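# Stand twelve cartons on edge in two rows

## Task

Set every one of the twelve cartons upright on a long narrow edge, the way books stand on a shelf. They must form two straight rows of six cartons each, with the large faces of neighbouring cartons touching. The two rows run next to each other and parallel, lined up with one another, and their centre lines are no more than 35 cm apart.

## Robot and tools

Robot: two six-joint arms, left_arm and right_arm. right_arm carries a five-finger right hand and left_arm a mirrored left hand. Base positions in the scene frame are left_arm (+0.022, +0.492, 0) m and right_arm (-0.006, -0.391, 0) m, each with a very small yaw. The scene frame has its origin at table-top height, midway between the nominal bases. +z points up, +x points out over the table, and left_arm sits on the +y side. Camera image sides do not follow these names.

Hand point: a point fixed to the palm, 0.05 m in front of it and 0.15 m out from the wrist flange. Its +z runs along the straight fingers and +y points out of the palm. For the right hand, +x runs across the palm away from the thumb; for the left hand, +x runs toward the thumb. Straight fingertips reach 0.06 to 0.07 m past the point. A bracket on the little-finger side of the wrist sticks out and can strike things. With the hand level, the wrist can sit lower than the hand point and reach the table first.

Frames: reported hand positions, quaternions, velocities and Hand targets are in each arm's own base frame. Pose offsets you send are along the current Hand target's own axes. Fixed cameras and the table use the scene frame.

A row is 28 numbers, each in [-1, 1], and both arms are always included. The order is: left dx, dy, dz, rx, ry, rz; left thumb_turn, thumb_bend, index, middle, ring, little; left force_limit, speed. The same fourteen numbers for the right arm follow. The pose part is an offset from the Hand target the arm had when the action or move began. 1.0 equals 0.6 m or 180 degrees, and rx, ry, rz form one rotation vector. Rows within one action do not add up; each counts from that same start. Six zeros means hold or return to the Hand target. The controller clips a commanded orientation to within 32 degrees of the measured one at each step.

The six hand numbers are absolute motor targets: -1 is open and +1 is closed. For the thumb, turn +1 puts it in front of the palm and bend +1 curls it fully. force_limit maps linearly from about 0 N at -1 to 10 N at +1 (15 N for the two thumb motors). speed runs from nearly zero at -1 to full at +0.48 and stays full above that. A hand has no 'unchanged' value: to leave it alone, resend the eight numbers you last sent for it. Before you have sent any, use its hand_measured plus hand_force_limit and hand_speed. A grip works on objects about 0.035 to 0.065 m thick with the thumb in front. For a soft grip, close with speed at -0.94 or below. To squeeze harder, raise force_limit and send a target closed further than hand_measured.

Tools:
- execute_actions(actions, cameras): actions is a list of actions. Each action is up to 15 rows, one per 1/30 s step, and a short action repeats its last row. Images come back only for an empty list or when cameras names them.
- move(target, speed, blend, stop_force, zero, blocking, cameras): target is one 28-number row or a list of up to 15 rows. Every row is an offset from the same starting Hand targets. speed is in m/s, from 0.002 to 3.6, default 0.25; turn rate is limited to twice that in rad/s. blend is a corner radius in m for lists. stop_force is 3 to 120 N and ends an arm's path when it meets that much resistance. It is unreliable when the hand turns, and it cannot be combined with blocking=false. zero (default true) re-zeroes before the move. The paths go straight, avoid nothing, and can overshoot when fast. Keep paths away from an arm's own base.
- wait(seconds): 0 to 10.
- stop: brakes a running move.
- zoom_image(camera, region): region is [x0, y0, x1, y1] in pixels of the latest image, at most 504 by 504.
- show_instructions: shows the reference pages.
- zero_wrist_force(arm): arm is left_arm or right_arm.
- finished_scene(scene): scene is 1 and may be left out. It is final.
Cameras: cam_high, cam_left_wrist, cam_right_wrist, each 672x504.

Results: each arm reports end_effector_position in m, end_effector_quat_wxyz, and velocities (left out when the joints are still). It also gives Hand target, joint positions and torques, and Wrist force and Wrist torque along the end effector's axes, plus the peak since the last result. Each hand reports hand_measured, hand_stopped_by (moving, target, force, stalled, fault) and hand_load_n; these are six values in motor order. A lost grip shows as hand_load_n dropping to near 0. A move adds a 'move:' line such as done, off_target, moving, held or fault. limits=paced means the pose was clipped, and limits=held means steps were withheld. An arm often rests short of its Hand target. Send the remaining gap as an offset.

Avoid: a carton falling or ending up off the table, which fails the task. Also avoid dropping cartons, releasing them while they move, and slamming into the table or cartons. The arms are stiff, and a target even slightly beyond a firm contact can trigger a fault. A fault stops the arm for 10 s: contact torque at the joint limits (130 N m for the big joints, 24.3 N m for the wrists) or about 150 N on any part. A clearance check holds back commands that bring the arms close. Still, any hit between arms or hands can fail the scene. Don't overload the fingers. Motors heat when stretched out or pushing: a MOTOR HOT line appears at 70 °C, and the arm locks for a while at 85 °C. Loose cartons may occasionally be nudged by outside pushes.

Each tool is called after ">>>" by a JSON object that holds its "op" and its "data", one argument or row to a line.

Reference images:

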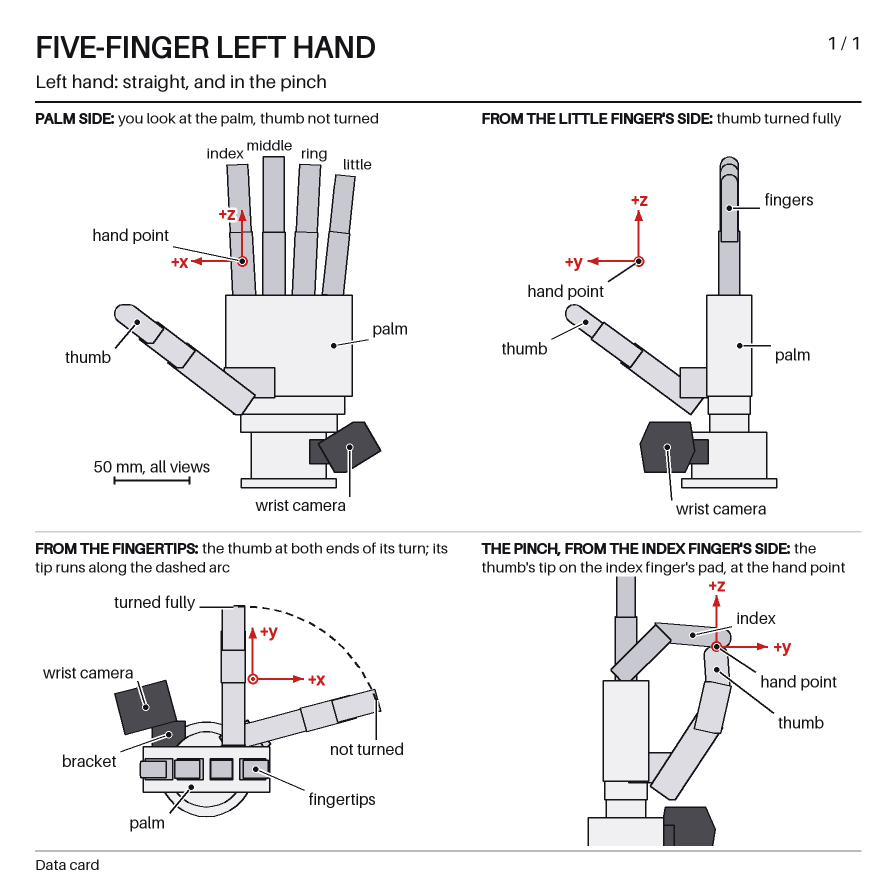

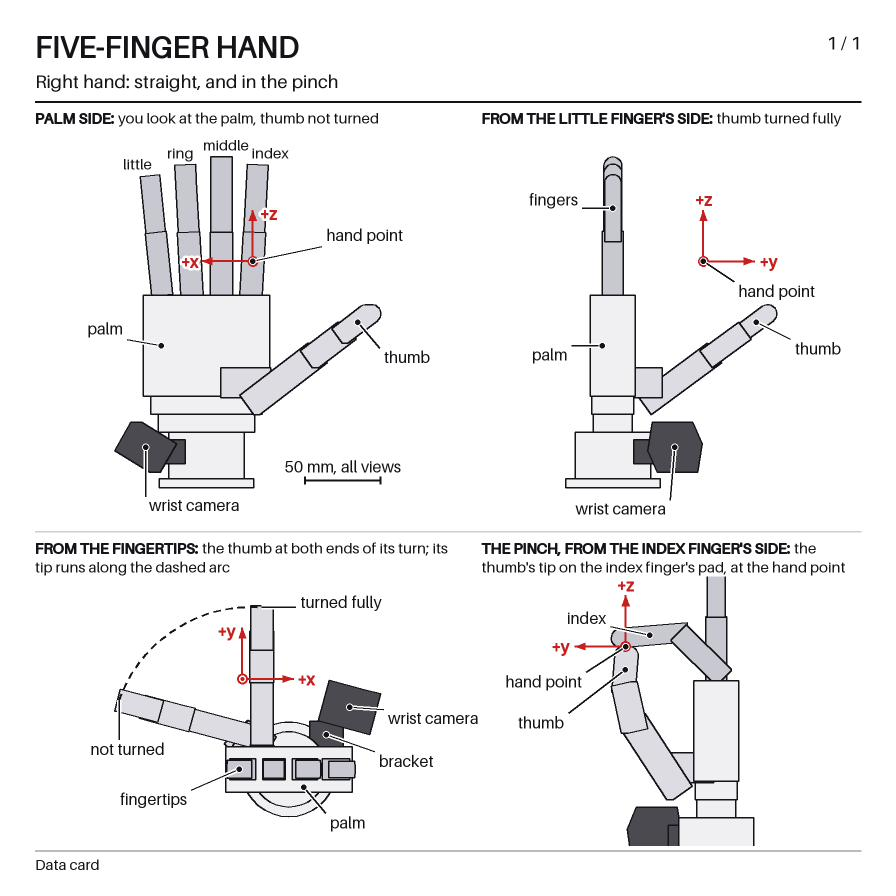

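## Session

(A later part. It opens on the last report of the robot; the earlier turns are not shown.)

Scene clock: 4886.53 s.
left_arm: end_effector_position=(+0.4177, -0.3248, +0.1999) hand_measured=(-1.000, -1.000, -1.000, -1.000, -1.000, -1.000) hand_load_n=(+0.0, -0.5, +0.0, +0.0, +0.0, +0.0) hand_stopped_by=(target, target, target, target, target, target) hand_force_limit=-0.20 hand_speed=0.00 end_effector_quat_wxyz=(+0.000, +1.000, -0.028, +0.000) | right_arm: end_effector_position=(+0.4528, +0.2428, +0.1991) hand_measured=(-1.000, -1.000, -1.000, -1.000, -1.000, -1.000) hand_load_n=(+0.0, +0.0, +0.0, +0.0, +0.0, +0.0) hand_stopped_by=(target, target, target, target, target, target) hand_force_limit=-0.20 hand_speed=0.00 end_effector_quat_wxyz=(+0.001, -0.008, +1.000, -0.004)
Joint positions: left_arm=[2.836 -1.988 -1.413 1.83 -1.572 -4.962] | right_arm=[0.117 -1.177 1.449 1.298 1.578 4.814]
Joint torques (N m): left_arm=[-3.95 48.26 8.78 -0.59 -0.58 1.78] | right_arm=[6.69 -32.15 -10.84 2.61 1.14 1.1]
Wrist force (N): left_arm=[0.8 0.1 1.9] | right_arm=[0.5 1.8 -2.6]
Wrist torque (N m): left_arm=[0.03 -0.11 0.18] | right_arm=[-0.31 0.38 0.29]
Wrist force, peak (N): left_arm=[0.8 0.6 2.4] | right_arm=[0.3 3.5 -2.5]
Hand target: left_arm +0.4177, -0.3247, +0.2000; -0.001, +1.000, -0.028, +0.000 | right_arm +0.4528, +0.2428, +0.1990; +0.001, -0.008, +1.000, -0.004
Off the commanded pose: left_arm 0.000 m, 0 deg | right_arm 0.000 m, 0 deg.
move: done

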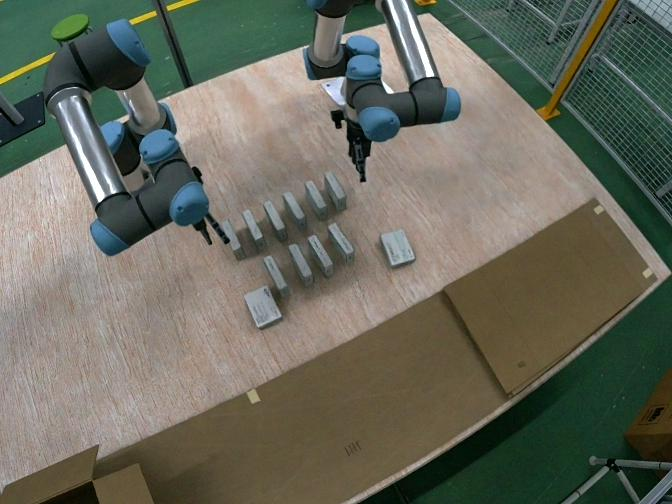

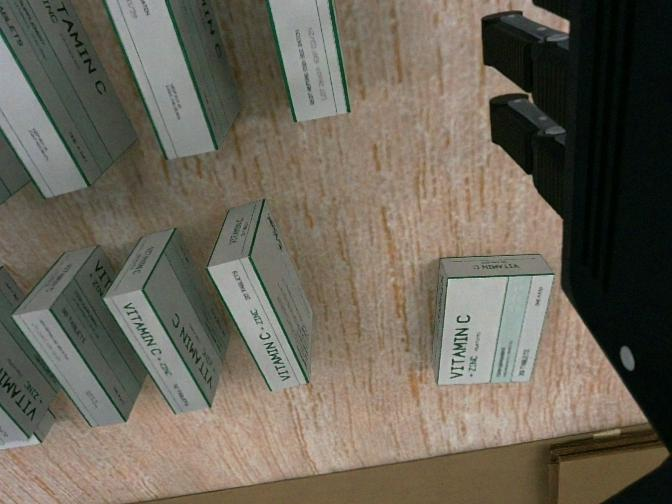

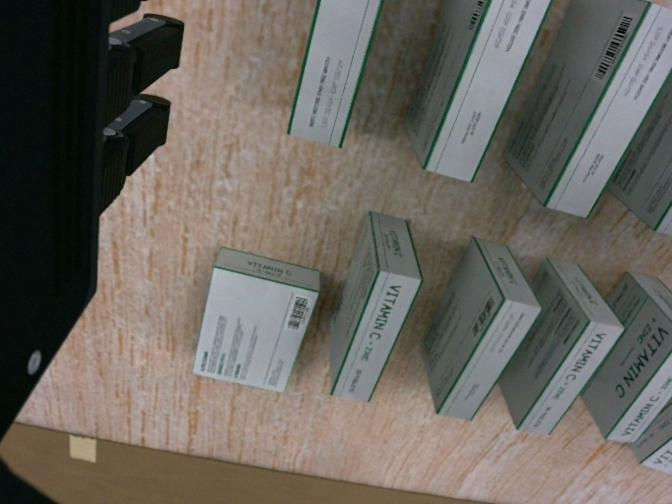

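>>> {"op": "move", "data": {
  "target": [0.025,0,0.2017,0,0,0,-1,-1,-1,-1,-1,-1,-0.2,0,-0.028,0,0.2017,0,0,0,-1,-1,-1,-1,-1,-1,-0.2,0],
  "speed": 0.08,
  "cameras": ["all"]
}}

>>> {"op": "zoom_image", "data": {
  "camera": "cam_high",
  "region": [190, 130, 390, 280]
}}

Scene clock: 4951.60 s.
left_arm: end_effector_position=(+0.4325, -0.3254, +0.0788) hand_measured=(-1.000, -1.000, -1.000, -1.000, -1.000, -1.000) hand_load_n=(+0.0, +0.0, +0.0, +0.0, +0.0, +0.0) hand_stopped_by=(target, target, target, target, target, target) hand_force_limit=-0.20 hand_speed=0.00 end_effector_quat_wxyz=(-0.001, +1.000, -0.028, +0.000) | right_arm: end_effector_position=(+0.4697, +0.2422, +0.0780) hand_measured=(-1.000, -1.000, -1.000, -1.000, -1.000, -1.000) hand_load_n=(+0.0, -0.5, +0.0, +0.0, +0.0, +0.0) hand_stopped_by=(target, target, target, target, target, target) hand_force_limit=-0.20 hand_speed=0.00 end_effector_quat_wxyz=(+0.001, -0.008, +1.000, -0.004)
Joint positions: left_arm=[2.844 -2.126 -1.534 2.089 -1.572 -4.953] | right_arm=[0.112 -1.031 1.561 1.04 1.578 4.808]
Joint torques (N m): left_arm=[1.21 51.66 27.28 -3.88 0.78 1.63] | right_arm=[-8.49 -38.46 -21.58 3.86 -1.49 -1.01]
Wrist force (N): left_arm=[0.8 0.2 1.7] | right_arm=[0.7 2.4 -2.3]
Wrist torque (N m): left_arm=[0.05 -0.09 0.18] | right_arm=[-0.25 0.35 0.31]
Wrist force, peak (N): left_arm=[1.0 0.0 3.1] | right_arm=[0.6 1.8 -3.3]
Hand target: left_arm +0.4326, -0.3255, +0.0789; -0.001, +1.000, -0.028, +0.000 | right_arm +0.4698, +0.2422, +0.0780; +0.001, -0.008, +1.000, -0.004
Off the commanded pose: left_arm 0.000 m, 0 deg | right_arm 0.000 m, 0 deg.
move: done

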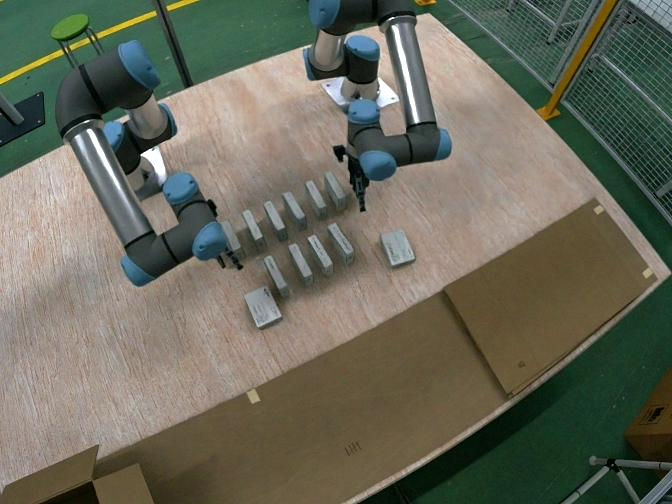

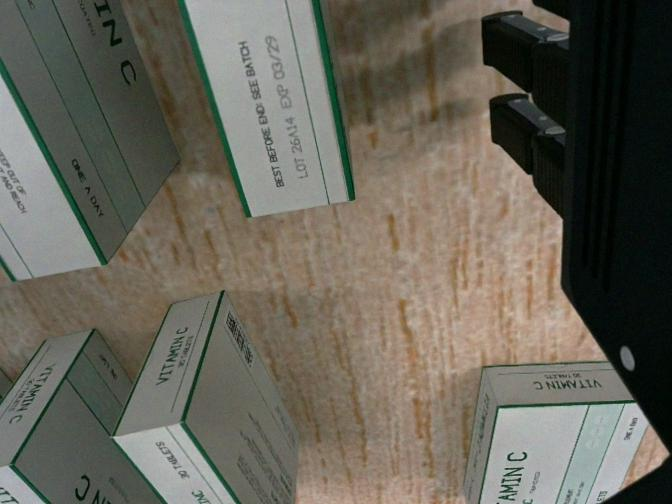

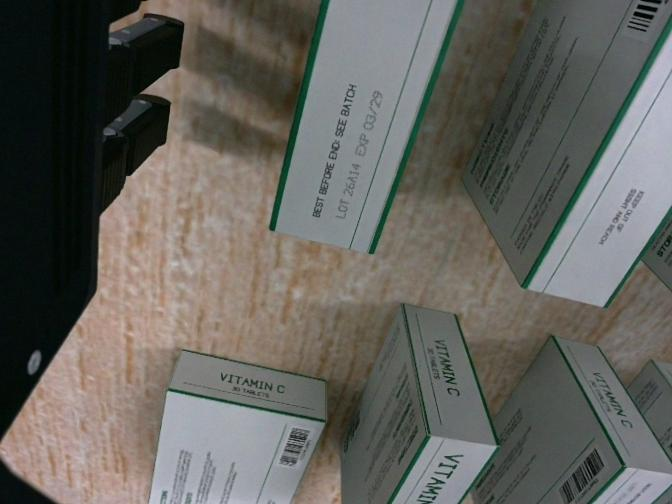

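Scaled by 2.520 from the camera's 672x504 image, which has a finer 960x720 frame.

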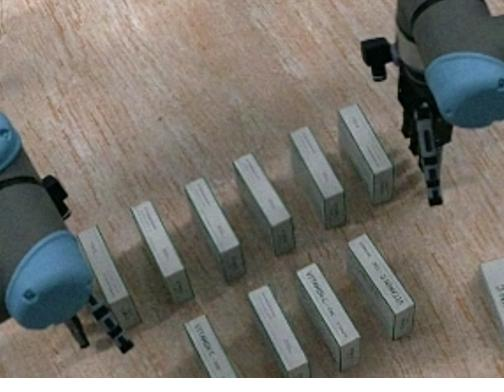

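>>> {"op": "move", "data": {
  "target": [-0.01,0,0,0,0,0,-1,-1,-1,-1,-1,-1,-0.2,0,0,0.2267,0,0,0,0,-1,-1,-1,-1,-1,-1,-0.2,0],
  "speed": 0.05,
  "stop_force": 12,
  "cameras": ["all"]
}}

>>> {"op": "zoom_image", "data": {
  "camera": "cam_high",
  "region": [190, 130, 390, 280]
}}

Scene clock: 4996.20 s.
left_arm: end_effector_position=(+0.4266, -0.3251, +0.0789) hand_measured=(-1.000, -1.000, -1.000, -1.000, -1.000, -1.000) hand_load_n=(+0.0, +0.0, +0.0, +0.0, +0.0, +0.0) hand_stopped_by=(target, target, target, target, target, target) hand_force_limit=-0.20 hand_speed=0.00 end_effector_quat_wxyz=(-0.001, +1.000, -0.028, +0.000) | right_arm: end_effector_position=(+0.4676, +0.3782, +0.0770) hand_measured=(-1.000, -1.000, -1.000, -1.000, -1.000, -1.000) hand_load_n=(+0.0, +0.0, +0.0, +0.0, +0.0, +0.0) hand_stopped_by=(target, target, target, target, target, target) hand_force_limit=-0.20 hand_speed=0.00 end_effector_quat_wxyz=(+0.001, -0.008, +1.000, -0.004)
Joint positions: left_arm=[2.841 -2.115 -1.553 2.096 -1.572 -4.957] | right_arm=[0.382 -0.887 1.319 1.14 1.578 5.079]
Joint torques (N m): left_arm=[-5.03 40.61 25.04 -2.58 2.01 -1.99] | right_arm=[-13.98 -48.42 -7.42 0.56 -1.18 -1.57]
Wrist force (N): left_arm=[0.8 0.2 2.1] | right_arm=[0.8 1.7 -2.4]
Wrist torque (N m): left_arm=[0.02 -0.08 0.38] | right_arm=[-0.31 0.36 0.24]
Wrist force, peak (N): left_arm=[1.1 0.3 2.6] | right_arm=[0.5 2.1 -2.7]
Hand target: left_arm +0.4266, -0.3251, +0.0789; -0.001, +1.000, -0.028, +0.000 | right_arm +0.4676, +0.3782, +0.0770; +0.001, -0.008, +1.000, -0.004
Off the commanded pose: left_arm 0.000 m, 0 deg | right_arm 0.000 m, 0 deg.
move: done

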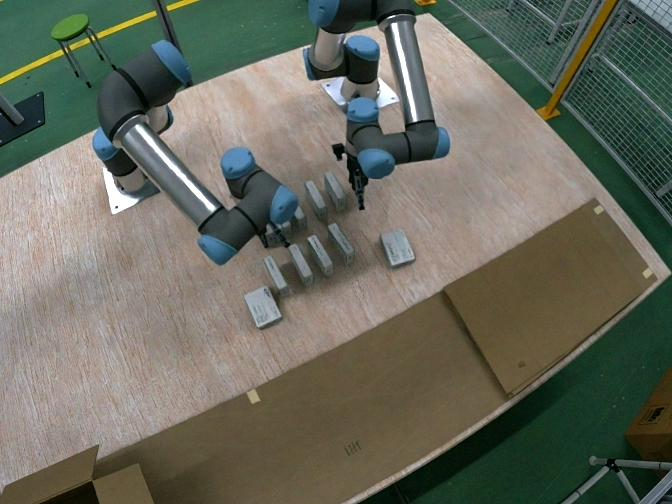

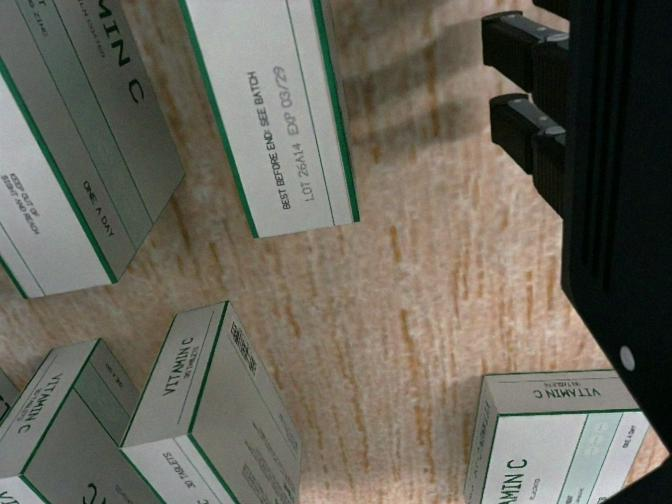

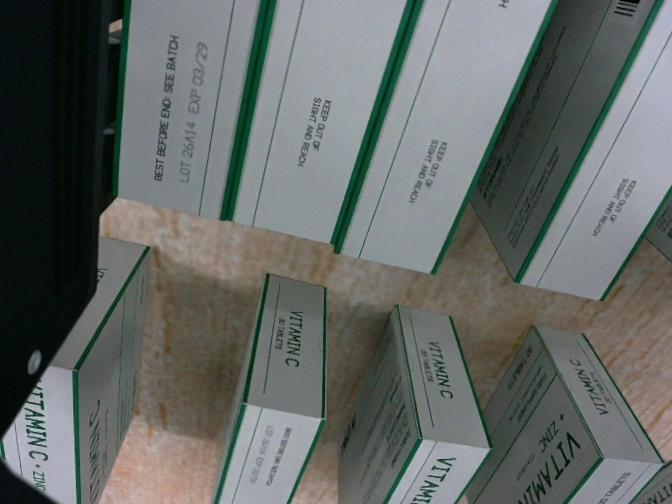

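Scaled by 2.520 from the camera's 672x504 image, which has a finer 960x720 frame.

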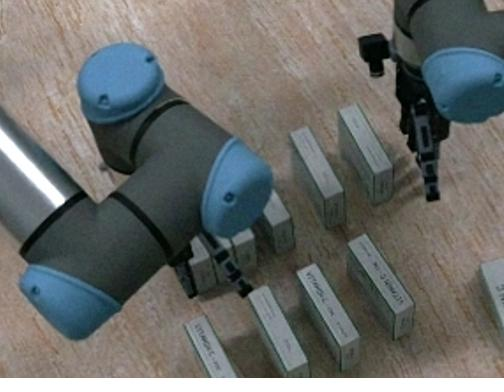

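>>> {"op": "move", "data": {
  "target": [0,0.2,0,0,0,0,-1,-1,-1,-1,-1,-1,-0.2,0,0,0,0,0,0,0,-1,-1,-1,-1,-1,-1,-0.2,0],
  "speed": 0.05,
  "stop_force": 12,
  "cameras": ["all"]
}}

>>> {"op": "zoom_image", "data": {
  "camera": "cam_high",
  "region": [190, 130, 390, 280]
}}

Scene clock: 5007.57 s.
left_arm: end_effector_position=(+0.4198, -0.4449, +0.0788) hand_measured=(-1.000, -1.000, -1.000, -1.000, -1.000, -1.000) hand_load_n=(+0.0, -0.5, -0.5, +0.0, +0.0, +0.0) hand_stopped_by=(target, target, target, target, target, target) hand_force_limit=-0.20 hand_speed=0.00 end_effector_quat_wxyz=(-0.001, +1.000, -0.028, +0.000) | right_arm: end_effector_position=(+0.4676, +0.3782, +0.0770) hand_measured=(-1.000, -1.000, -1.000, -1.000, -1.000, -1.000) hand_load_n=(+0.0, +0.0, +0.0, +0.0, +0.0, +0.0) hand_stopped_by=(target, target, target, target, target, target) hand_force_limit=-0.20 hand_speed=0.00 end_effector_quat_wxyz=(+0.001, -0.008, +1.000, -0.004)
Joint positions: left_arm=[2.613 -2.27 -1.289 1.987 -1.572 -5.184] | right_arm=[0.382 -0.887 1.319 1.14 1.578 5.079]
Joint torques (N m): left_arm=[7.84 60.2 7.25 -0.57 -1.81 2.81] | right_arm=[-13.51 -47.8 -8.38 1.54 1.12 0.07]
Wrist force (N): left_arm=[0.7 0.0 2.1] | right_arm=[0.6 1.5 -2.5]
Wrist torque (N m): left_arm=[0.02 -0.08 0.24] | right_arm=[-0.33 0.37 0.23]
Wrist force, peak (N): left_arm=[0.8 0.0 2.5] | right_arm=[0.8 1.8 -2.6]
Hand target: left_arm +0.4198, -0.4449, +0.0788; -0.001, +1.000, -0.028, +0.000 | right_arm +0.4676, +0.3782, +0.0770; +0.001, -0.008, +1.000, -0.004
Off the commanded pose: left_arm 0.000 m, 0 deg | right_arm 0.000 m, 0 deg.
move: done

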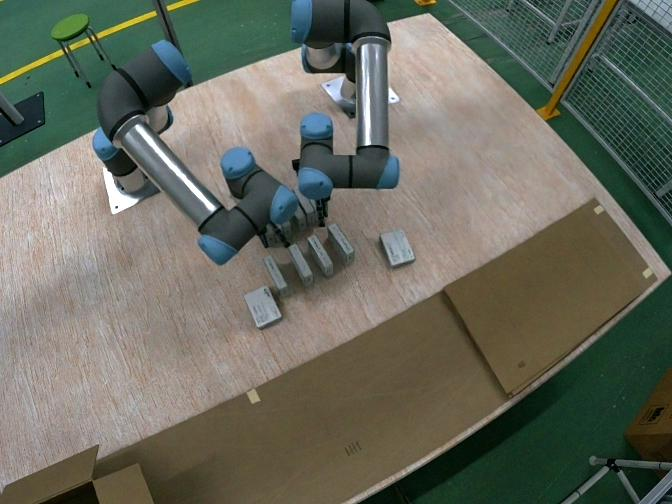

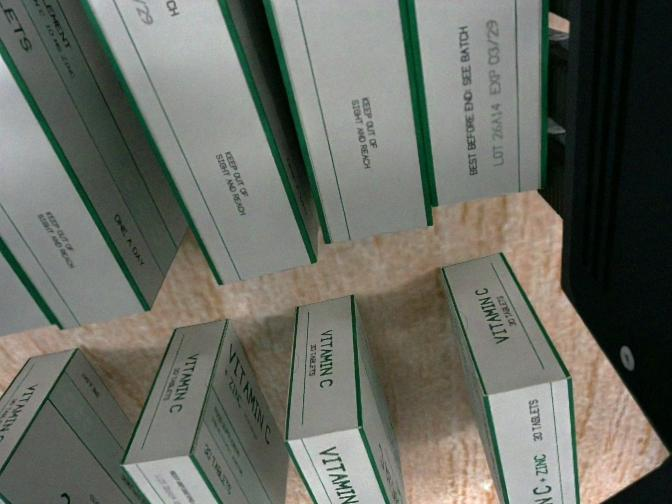

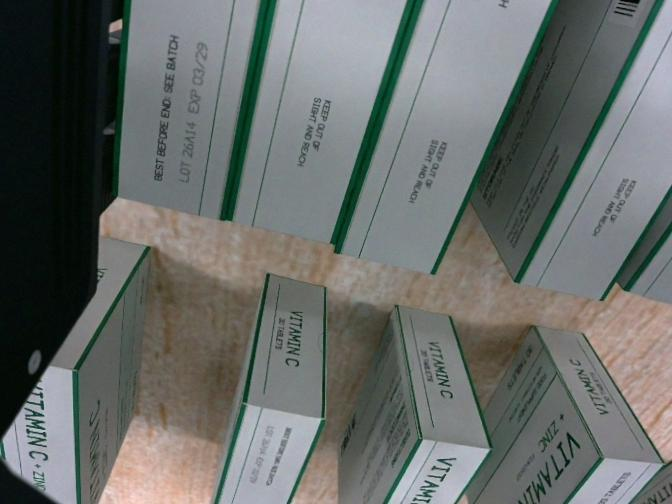

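Scaled by 2.520 from the camera's 672x504 image, which has a finer 960x720 frame.

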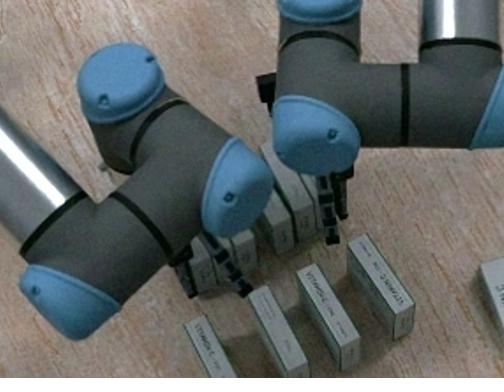

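>>> {"op": "move", "data": {
  "target": [0,0.075,0,0,0,0,-1,-1,-1,-1,-1,-1,-0.2,0,0,0,0,0,0,0,-1,-1,-1,-1,-1,-1,-0.2,0],
  "speed": 0.025,
  "stop_force": 5,
  "cameras": ["all"]
}}

>>> {"op": "zoom_image", "data": {
  "camera": "cam_high",
  "region": [190, 130, 390, 280]
}}

Scene clock: 5018.70 s.
left_arm: end_effector_position=(+0.4194, -0.4526, +0.0788) hand_measured=(-1.000, -1.000, -1.000, -1.000, -1.000, -1.000) hand_load_n=(+0.0, -0.5, +0.0, +0.0, +0.0, +0.0) hand_stopped_by=(target, target, target, target, target, target) hand_force_limit=-0.20 hand_speed=0.00 end_effector_quat_wxyz=(-0.001, +1.000, -0.028, +0.000) | right_arm: end_effector_position=(+0.4676, +0.3782, +0.0770) hand_measured=(-1.000, -1.000, -1.000, -1.000, -1.000, -1.000) hand_load_n=(+0.0, -0.5, +0.0, +0.0, +0.0, +0.0) hand_stopped_by=(target, target, target, target, target, target) hand_force_limit=-0.20 hand_speed=0.00 end_effector_quat_wxyz=(+0.001, -0.008, +1.000, -0.004)
Joint positions: left_arm=[2.601 -2.281 -1.268 1.978 -1.572 -5.197] | right_arm=[0.382 -0.887 1.319 1.14 1.578 5.079]
Joint torques (N m): left_arm=[4.35 47.97 9.46 -2.86 -0.99 -0.72] | right_arm=[-13.34 -47.56 -7.38 1.99 1.15 1.11]
Wrist force (N): left_arm=[0.7 0.3 2.3] | right_arm=[0.7 1.8 -2.3]
Wrist torque (N m): left_arm=[0.08 -0.07 0.37] | right_arm=[-0.29 0.35 0.24]
Wrist force, peak (N): left_arm=[1.2 0.2 2.5] | right_arm=[0.8 1.6 -2.7]
Hand target: left_arm +0.4194, -0.4526, +0.0788; -0.001, +1.000, -0.028, +0.000 (not the last commanded pose) | right_arm +0.4676, +0.3782, +0.0770; +0.001, -0.008, +1.000, -0.004
Off the commanded pose: left_arm 0.037 m, 0 deg | right_arm 0.000 m, 0 deg.
move: held (left_arm; a check stopped the path); limits=held
pose unreachable (left arm): on one or more control steps of this call, first in action 0 (counted from 0), this arm could not follow its commanded pose, so it was not sent that pose on those steps. It may still have moved: this result reports where it is.
cause: moving toward the commanded pose would bring a part of the arm too close to another arm (a part of this arm just beyond joint 4 (wrist 1) and a part of the right arm just beyond its joint 4 (wrist 1), along the way the arms are being sent, or toward where that arm still pushes).

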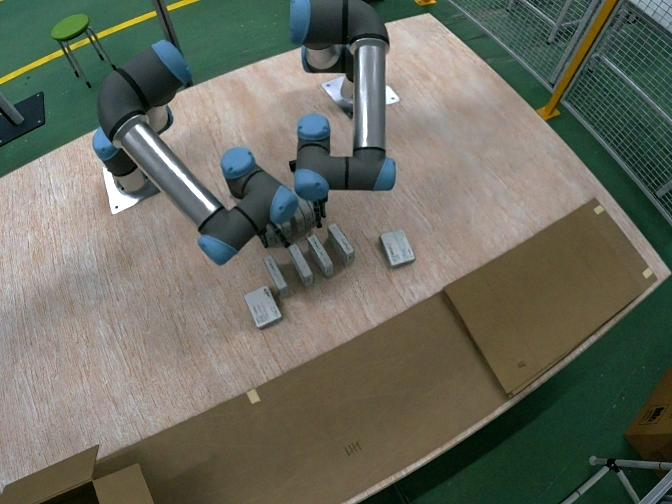

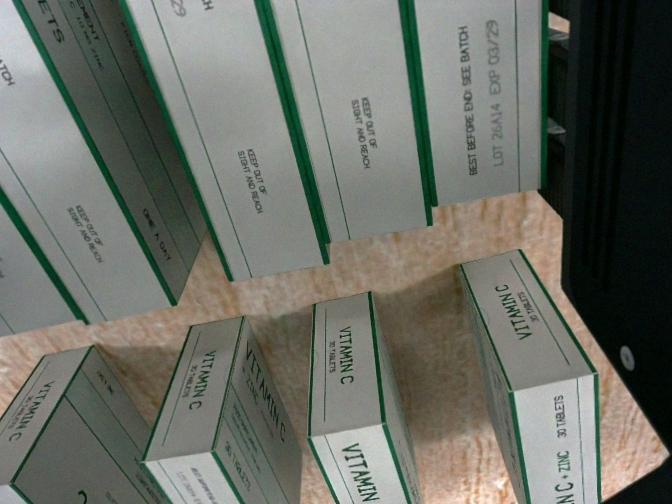

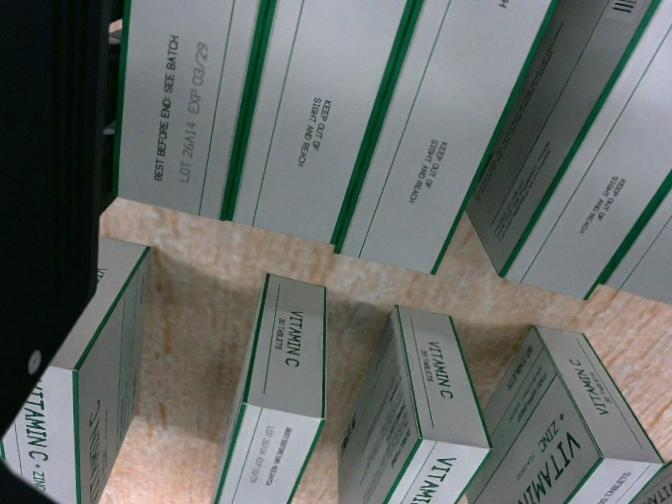

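Scaled by 2.520 from the camera's 672x504 image, which has a finer 960x720 frame.

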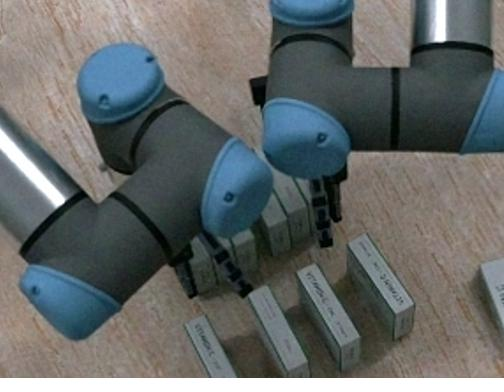

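>>> {"op": "move", "data": {
  "target": [0,0,0,0,0,0,-1,-1,-1,-1,-1,-1,-0.2,0,0,-0.2,0,0,0,0,-1,-1,-1,-1,-1,-1,-0.2,0],
  "speed": 0.1
}}

>>> {"op": "move", "data": {
  "target": [0,0.0367,0,0,0,0,-1,-1,-1,-1,-1,-1,-0.2,0,0,0,0,0,0,0,-1,-1,-1,-1,-1,-1,-0.2,0],
  "speed": 0.025,
  "stop_force": 8,
  "cameras": ["all"]
}}

>>> {"op": "zoom_image", "data": {
  "camera": "cam_high",
  "region": [190, 130, 390, 280]
}}

Scene clock: 5033.80 s.
left_arm: end_effector_position=(+0.4194, -0.4526, +0.0788) hand_measured=(-1.000, -1.000, -1.000, -1.000, -1.000, -1.000) hand_load_n=(+0.0, -0.5, +0.0, +0.0, +0.0, +0.0) hand_stopped_by=(target, target, target, target, target, target) hand_force_limit=-0.20 hand_speed=0.00 end_effector_quat_wxyz=(-0.001, +1.000, -0.028, +0.000) | right_arm: end_effector_position=(+0.4695, +0.2582, +0.0780) hand_measured=(-1.000, -1.000, -1.000, -1.000, -1.000, -1.000) hand_load_n=(+0.0, +0.0, +0.0, +0.0, +0.0, +0.0) hand_stopped_by=(target, target, target, target, target, target) hand_force_limit=-0.20 hand_speed=0.00 end_effector_quat_wxyz=(+0.001, -0.008, +1.000, -0.004)
Joint positions: left_arm=[2.601 -2.281 -1.268 1.978 -1.572 -5.197] | right_arm=[0.146 -1.018 1.539 1.048 1.578 4.843]
Joint torques (N m): left_arm=[7.36 60.35 6.92 -1.37 -1.12 2.91] | right_arm=[2.76 -29.92 -18.93 4.69 -1.92 0.52]
Wrist force (N): left_arm=[1.0 -0.1 2.3] | right_arm=[0.4 2.0 -2.3]
Wrist torque (N m): left_arm=[0.01 -0.08 0.39] | right_arm=[-0.28 0.38 0.12]
Wrist force, peak (N): left_arm=[1.1 -0.1 2.5] | right_arm=[0.5 2.9 -2.4]
Hand target: left_arm +0.4194, -0.4526, +0.0788; -0.001, +1.000, -0.028, +0.000 | right_arm +0.4695, +0.2582, +0.0779; +0.001, -0.008, +1.000, -0.004
Off the commanded pose: left_arm 0.000 m, 0 deg | right_arm 0.000 m, 0 deg.
move: done

Scene clock: 5035.70 s.
left_arm: end_effector_position=(+0.4181, -0.4746, +0.0788) hand_measured=(-1.000, -1.000, -1.000, -1.000, -1.000, -1.000) hand_load_n=(+0.0, +0.0, +0.0, +0.0, +0.0, +0.0) hand_stopped_by=(target, target, target, target, target, target) hand_force_limit=-0.20 hand_speed=0.00 end_effector_quat_wxyz=(-0.001, +1.000, -0.028, +0.000) | right_arm: end_effector_position=(+0.4695, +0.2582, +0.0779) hand_measured=(-1.000, -1.000, -1.000, -1.000, -1.000, -1.000) hand_load_n=(+0.0, +0.0, +0.0, +0.0, +0.0, +0.0) hand_stopped_by=(target, target, target, target, target, target) hand_force_limit=-0.20 hand_speed=0.00 end_effector_quat_wxyz=(+0.001, -0.008, +1.000, -0.004)
Joint positions: left_arm=[2.565 -2.317 -1.206 1.95 -1.572 -5.232] | right_arm=[0.146 -1.018 1.539 1.048 1.578 4.843]
Joint torques (N m): left_arm=[7.71 62.23 7.45 -0.55 2.06 2.94] | right_arm=[-1.4 -27.31 -10.43 4.42 -1.98 -1.74]
Wrist force (N): left_arm=[0.7 -0.6 2.6] | right_arm=[0.6 2.0 -2.2]
Wrist torque (N m): left_arm=[-0.07 -0.06 0.32] | right_arm=[-0.30 0.35 0.12]
Wrist force, peak (N): left_arm=[0.7 -0.6 2.6] | right_arm=[0.6 2.1 -2.5]
Hand target: left_arm +0.4181, -0.4746, +0.0788; -0.001, +1.000, -0.028, +0.000 | right_arm +0.4695, +0.2582, +0.0779; +0.001, -0.008, +1.000, -0.004
Off the commanded pose: left_arm 0.000 m, 0 deg | right_arm 0.000 m, 0 deg.
move: done

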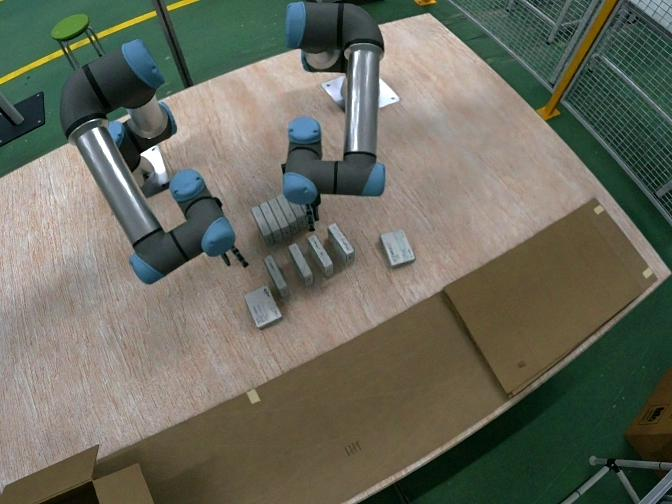

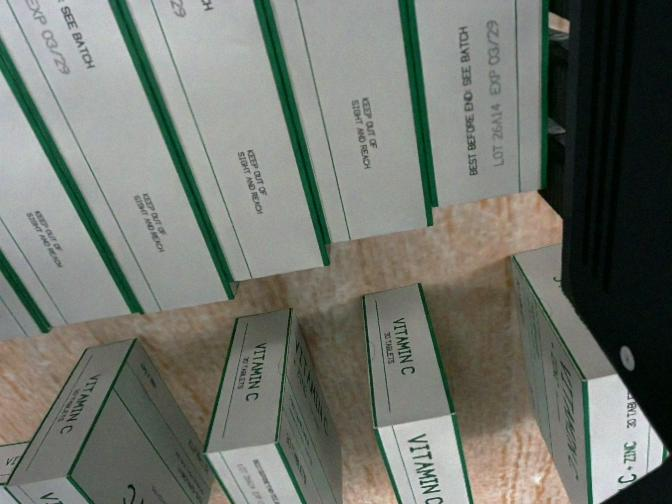

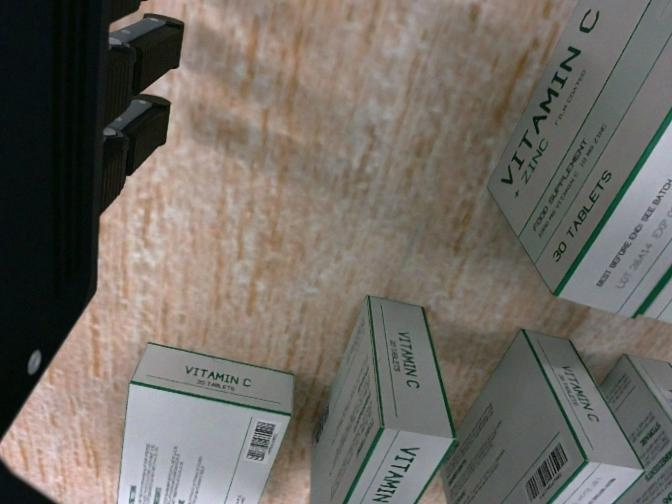

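Scaled by 2.520 from the camera's 672x504 image, which has a finer 960x720 frame.

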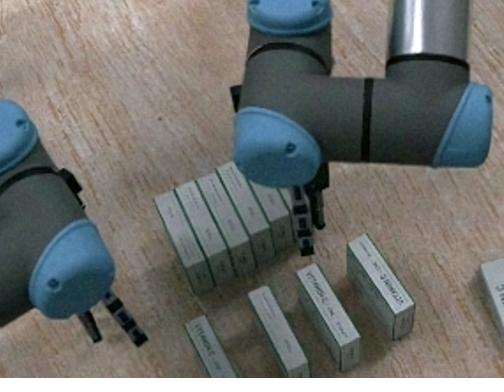

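>>> {"op": "move", "data": {
  "target": [
    [0,-0.0833,0,0,0,0,-1,-1,-1,-1,-1,-1,-0.2,0,0,-0.05,-0.1,0,0,0,-1,-1,-1,-1,-1,-1,-0.2,0],
    [0,-0.15,-0.25,0,0,0,-1,-1,-1,-1,-1,-1,-0.2,0,0,-0.05,-0.25,0,0,0,-1,-1,-1,-1,-1,-1,-0.2,0]
  ],
  "speed": [0.1,0.2],
  "blend": 0.01
}}

>>> {"op": "move", "data": {
  "target": [
    [0,0,0,0,0,0,-1,-1,-1,-1,-1,-1,-0.2,0,-0.1661,0.01,0.0,0,-0.2208,-0.4486,1,-1,-1,-1,1,1,-0.2,0],
    [0,0,0,0,0,0,-1,-1,-1,-1,-1,-1,-0.2,0,-0.3323,0.0273,0.0967,0,-0.4416,-0.8972,1,-1,-1,-1,1,1,-0.2,0]
  ],
  "speed": 0.3,
  "blend": 0.02,
  "cameras": ["cam_high","cam_right_wrist"]
}}

Scene clock: 5085.00 s.
left_arm: end_effector_position=(+0.4233, -0.3849, +0.2288) hand_measured=(-1.000, -1.000, -1.000, -1.000, -1.000, -1.000) hand_load_n=(+0.0, +0.0, +0.0, +0.0, +0.0, +0.0) hand_stopped_by=(target, target, target, target, target, target) hand_force_limit=-0.20 hand_speed=0.00 end_effector_quat_wxyz=(+0.000, +1.000, -0.028, +0.000) | right_arm: end_effector_position=(+0.4697, +0.2294, +0.2281) hand_measured=(-1.000, -1.000, -1.000, -1.000, -1.000, -1.000) hand_load_n=(+0.0, +0.0, +0.0, +0.0, +0.0, +0.0) hand_stopped_by=(target, target, target, target, target, target) hand_force_limit=-0.20 hand_speed=0.00 end_effector_quat_wxyz=(+0.001, -0.008, +1.000, -0.004)
Joint positions: left_arm=[2.721 -2.074 -1.21 1.713 -1.572 -5.077] | right_arm=[0.083 -1.168 1.359 1.378 1.578 4.78]
Joint torques (N m): left_arm=[-7.14 37.27 18.53 -3.89 0.63 -3.1] | right_arm=[11.48 -24.35 -18.72 3.39 1.07 1.72]
Wrist force (N): left_arm=[0.9 0.5 2.0] | right_arm=[0.7 1.9 -2.4]
Wrist torque (N m): left_arm=[0.06 -0.11 0.30] | right_arm=[-0.32 0.36 0.12]
Wrist force, peak (N): left_arm=[1.0 0.3 3.7] | right_arm=[0.6 1.8 -3.7]
Hand target: left_arm +0.4233, -0.3849, +0.2289; -0.001, +1.000, -0.028, +0.000 | right_arm +0.4697, +0.2293, +0.2281; +0.001, -0.008, +1.000, -0.004
Off the commanded pose: left_arm 0.000 m, 0 deg | right_arm 0.000 m, 0 deg.
move: done

Scene clock: 5090.93 s.
left_arm: end_effector_position=(+0.4233, -0.3849, +0.2289) hand_measured=(-1.000, -1.000, -1.000, -1.000, -1.000, -1.000) hand_load_n=(+0.0, +0.0, +0.0, +0.0, +0.0, +0.0) hand_stopped_by=(target, target, target, target, target, target) hand_force_limit=-0.20 hand_speed=0.00 end_effector_quat_wxyz=(-0.001, +1.000, -0.028, +0.000) | right_arm: end_effector_position=(+0.6683, +0.2483, +0.1702) hand_measured=(+1.000, -1.000, -1.000, -1.000, +1.000, +1.000) hand_load_n=(+0.0, +0.0, +0.0, +0.0, +0.0, +0.0) hand_stopped_by=(target, target, target, target, target, target) hand_force_limit=-0.20 hand_speed=0.00 end_effector_quat_wxyz=(-0.439, +0.898, +0.007, -0.001)
Joint positions: left_arm=[2.721 -2.074 -1.21 1.712 -1.572 -5.077] | right_arm=[-0.065 -0.264 0.035 1.893 0.665 1.445]
Joint torques (N m): left_arm=[-9.1 29.53 30.18 -4.61 -1.79 -2.37] | right_arm=[-1.68 -47.26 -24.55 4.13 -2.94 -1.97]
Wrist force (N): left_arm=[0.7 0.6 2.6] | right_arm=[0.2 0.1 -1.6]
Wrist torque (N m): left_arm=[0.05 -0.07 0.30] | right_arm=[-0.22 0.28 -0.09]
Wrist force, peak (N): left_arm=[1.2 0.6 2.8] | right_arm=[0.9 2.1 -2.7]
Hand target: left_arm +0.4233, -0.3849, +0.2289; -0.001, +1.000, -0.028, +0.000 | right_arm +0.6689, +0.2484, +0.1703; -0.438, +0.899, +0.007, -0.003
Off the commanded pose: left_arm 0.000 m, 0 deg | right_arm 0.001 m, 0 deg.
elbow stopped short (right arm): the move would have taken joint 3 (elbow) straighter than the controller allows.
move: done
Images, in order (width x height): cam_high 672x504, cam_right_wrist 672x504.

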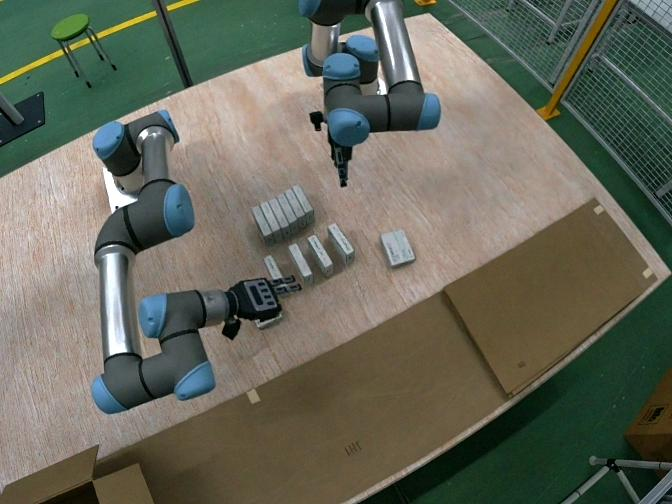

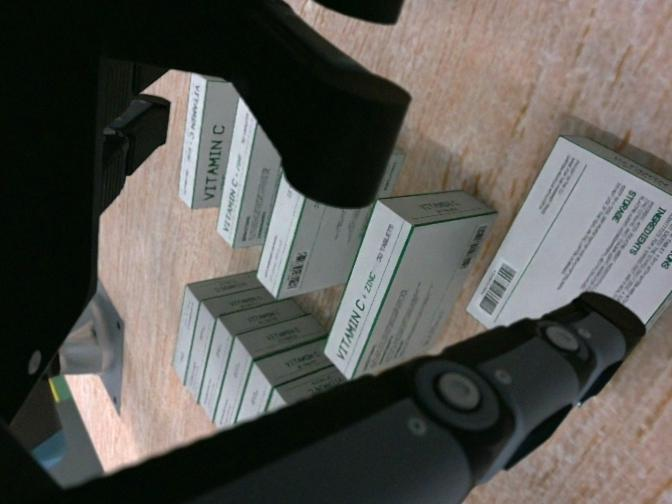

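>>> {"op": "move", "data": {
  "target": [
    [0,0,0,0,0,0,-1,-1,-1,-1,-1,-1,-0.2,0,-0.0315,0.05,0.03,0,0,0,1,-1,-1,-1,1,1,-0.2,0],
    [0,0,0,0,0,0,-1,-1,-1,-1,-1,-1,-0.2,0,-0.0315,0.1858,0.1283,0,0,0,1,-1,-1,-1,1,1,-0.2,0]
  ],
  "speed": 0.07,
  "blend": 0.01,
  "cameras": ["cam_high","cam_right_wrist"]
}}

Scene clock: 5143.07 s.
left_arm: end_effector_position=(+0.4233, -0.3849, +0.2289) hand_measured=(-1.000, -1.000, -1.000, -1.000, -1.000, -1.000) hand_load_n=(+0.0, +0.0, +0.0, +0.0, +0.0, +0.0) hand_stopped_by=(target, target, target, target, target, target) hand_force_limit=-0.20 hand_speed=0.00 end_effector_quat_wxyz=(-0.001, +1.000, -0.028, +0.000) | right_arm: end_effector_position=(+0.6503, +0.2401, +0.0350) hand_measured=(+1.000, -1.000, -1.000, -1.000, +1.000, +1.000) hand_load_n=(+0.5, +0.0, -0.5, +0.0, +0.0, +0.0) hand_stopped_by=(target, target, target, target, target, target) hand_force_limit=-0.20 hand_speed=0.00 end_effector_quat_wxyz=(-0.438, +0.899, +0.007, -0.003)
Joint positions: left_arm=[2.721 -2.074 -1.21 1.712 -1.572 -5.077] | right_arm=[-0.078 -0.384 0.634 1.438 0.669 1.42]
Joint torques (N m): left_arm=[-9.45 30 29.74 -4.67 -1.79 -1.9] | right_arm=[-8.73 -61.19 -23.67 4.64 -0.11 0.07]
Wrist force (N): left_arm=[0.7 0.3 2.4] | right_arm=[0.0 0.1 -1.6]
Wrist torque (N m): left_arm=[0.02 -0.08 0.31] | right_arm=[-0.20 0.31 0.03]
Wrist force, peak (N): left_arm=[0.9 0.4 2.7] | right_arm=[0.4 -0.1 -2.0]
Hand target: left_arm +0.4233, -0.3849, +0.2289; -0.001, +1.000, -0.028, +0.000 | right_arm +0.6504, +0.2401, +0.0350; -0.438, +0.899, +0.007, -0.003
Off the commanded pose: left_arm 0.000 m, 0 deg | right_arm 0.000 m, 0 deg.
move: done
Images, in order (width x height): cam_high 672x504, cam_right_wrist 672x504.

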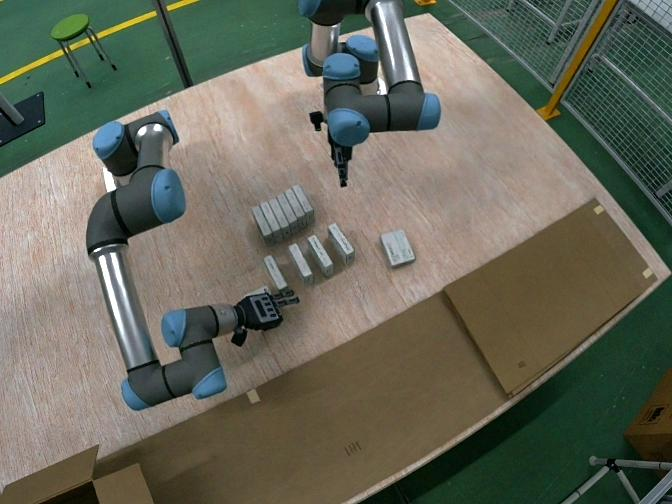

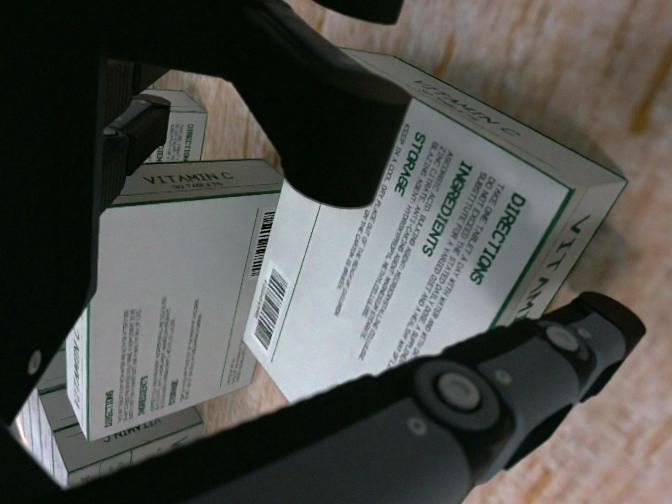

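>>> {"op": "move", "data": {
  "target": [
    [0,0,0,0,0,0,-1,-1,-1,-1,-1,-1,-0.2,0,0.0175,0,0,0,0,0,1,-1,-1,-1,1,1,-0.2,0],
    [0,0,0,0,0,0,-1,-1,-1,-1,-1,-1,-0.2,0,0.0175,-0.0092,0.012,0,0,0,1,-1,-1,-1,1,1,-0.2,0]
  ],
  "speed": 0.03
}}

>>> {"op": "move", "data": {
  "target": [0,0,0,0,0,0,-1,-1,-1,-1,-1,-1,-0.2,0,0,0,0,0,0,0,1,-1,0.2,0.2,1,1,-0.2,-0.85],
  "speed": 0.03,
  "cameras": ["cam_high","cam_right_wrist"]
}}

Scene clock: 5175.17 s.
left_arm: end_effector_position=(+0.4233, -0.3849, +0.2289) hand_measured=(-1.000, -1.000, -1.000, -1.000, -1.000, -1.000) hand_load_n=(+0.0, +0.0, +0.0, +0.0, +0.0, +0.0) hand_stopped_by=(target, target, target, target, target, target) hand_force_limit=-0.20 hand_speed=0.00 end_effector_quat_wxyz=(-0.001, +1.000, -0.028, +0.000) | right_arm: end_effector_position=(+0.6607, +0.2496, +0.0349) hand_measured=(+1.000, -1.000, -1.000, -1.000, +1.000, +1.000) hand_load_n=(+0.0, +0.5, +0.0, +0.0, +0.5, +0.0) hand_stopped_by=(target, target, target, target, target, target) hand_force_limit=-0.20 hand_speed=0.00 end_effector_quat_wxyz=(-0.438, +0.899, +0.007, -0.003) end_effector_velocity=(+0.000, -0.001, -0.001) end_effector_angular_velocity=(+0.000, -0.002, +0.002)
Joint positions: left_arm=[2.721 -2.074 -1.21 1.712 -1.572 -5.077] | right_arm=[-0.063 -0.336 0.532 1.474 0.667 1.444]
Joint velocities: left_arm=[within noise] | right_arm=[-0.002 0 0.002 0 0 -0.007]
Joint torques (N m): left_arm=[-8.65 29.32 30.47 -4.67 -1.85 -1.43] | right_arm=[-13.46 -54.55 -9.74 4.34 -2.3 -1.99]
Wrist force (N): left_arm=[0.8 0.4 2.3] | right_arm=[0.5 0.0 -1.7]
Wrist torque (N m): left_arm=[0.03 -0.09 0.31] | right_arm=[-0.22 0.24 -0.08]
Wrist force, peak (N): left_arm=[0.8 0.3 2.8] | right_arm=[0.4 0.2 -1.8]
Hand target: left_arm +0.4233, -0.3849, +0.2289; -0.001, +1.000, -0.028, +0.000 | right_arm +0.6607, +0.2493, +0.0350; -0.438, +0.899, +0.007, -0.003
Off the commanded pose: left_arm 0.000 m, 0 deg | right_arm 0.000 m, 0 deg.
move: done

Scene clock: 5177.43 s.
left_arm: end_effector_position=(+0.4233, -0.3849, +0.2289) hand_measured=(-1.000, -1.000, -1.000, -1.000, -1.000, -1.000) hand_load_n=(+0.0, +0.0, +0.0, +0.0, +0.0, +0.0) hand_stopped_by=(target, target, target, target, target, target) hand_force_limit=-0.20 hand_speed=0.00 end_effector_quat_wxyz=(-0.001, +1.000, -0.028, +0.000) | right_arm: end_effector_position=(+0.6607, +0.2493, +0.0350) hand_measured=(+1.000, -1.000, -0.168, -0.182, +1.000, +1.000) hand_load_n=(-1.5, +2.5, +8.0, +5.0, +0.0, +0.0) hand_stopped_by=(target, target, force, force, target, target) hand_force_limit=-0.20 hand_speed=-0.85 end_effector_quat_wxyz=(-0.438, +0.899, +0.007, -0.003)
Joint positions: left_arm=[2.721 -2.074 -1.21 1.712 -1.572 -5.077] | right_arm=[-0.063 -0.337 0.532 1.474 0.667 1.443]
Joint torques (N m): left_arm=[-8.84 29.53 30.58 -4.63 -1.76 -1.21] | right_arm=[-13.57 -61.7 -9.01 4.19 0.09 -1.64]
Wrist force (N): left_arm=[1.1 0.4 2.4] | right_arm=[0.5 0.5 -1.2]
Wrist torque (N m): left_arm=[0.04 -0.13 0.32] | right_arm=[-0.18 0.24 -0.03]
Wrist force, peak (N): left_arm=[0.6 0.3 2.8] | right_arm=[0.5 0.3 -1.7]
Hand target: left_arm +0.4233, -0.3849, +0.2289; -0.001, +1.000, -0.028, +0.000 | right_arm +0.6607, +0.2493, +0.0350; -0.438, +0.899, +0.007, -0.003
Off the commanded pose: left_arm 0.000 m, 0 deg | right_arm 0.000 m, 0 deg.
move: done
Images, in order (width x height): cam_high 672x504, cam_right_wrist 672x504.

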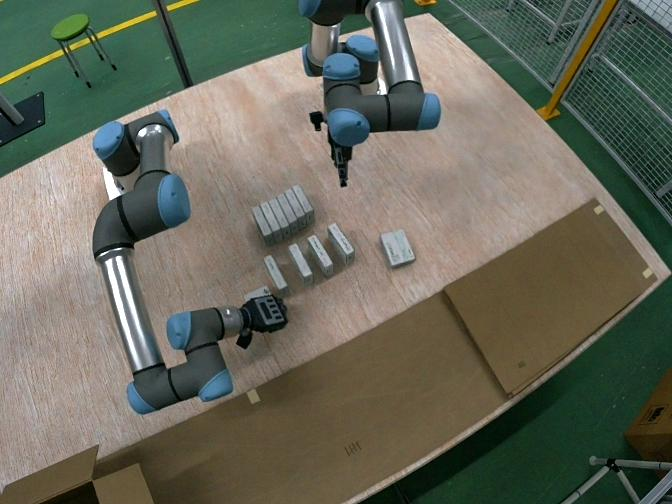

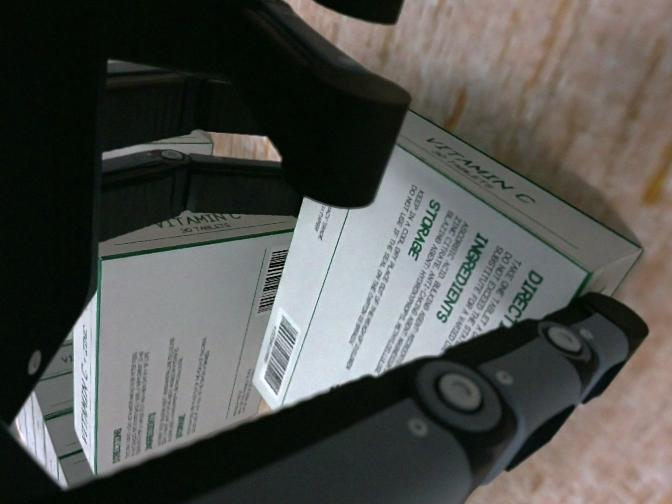

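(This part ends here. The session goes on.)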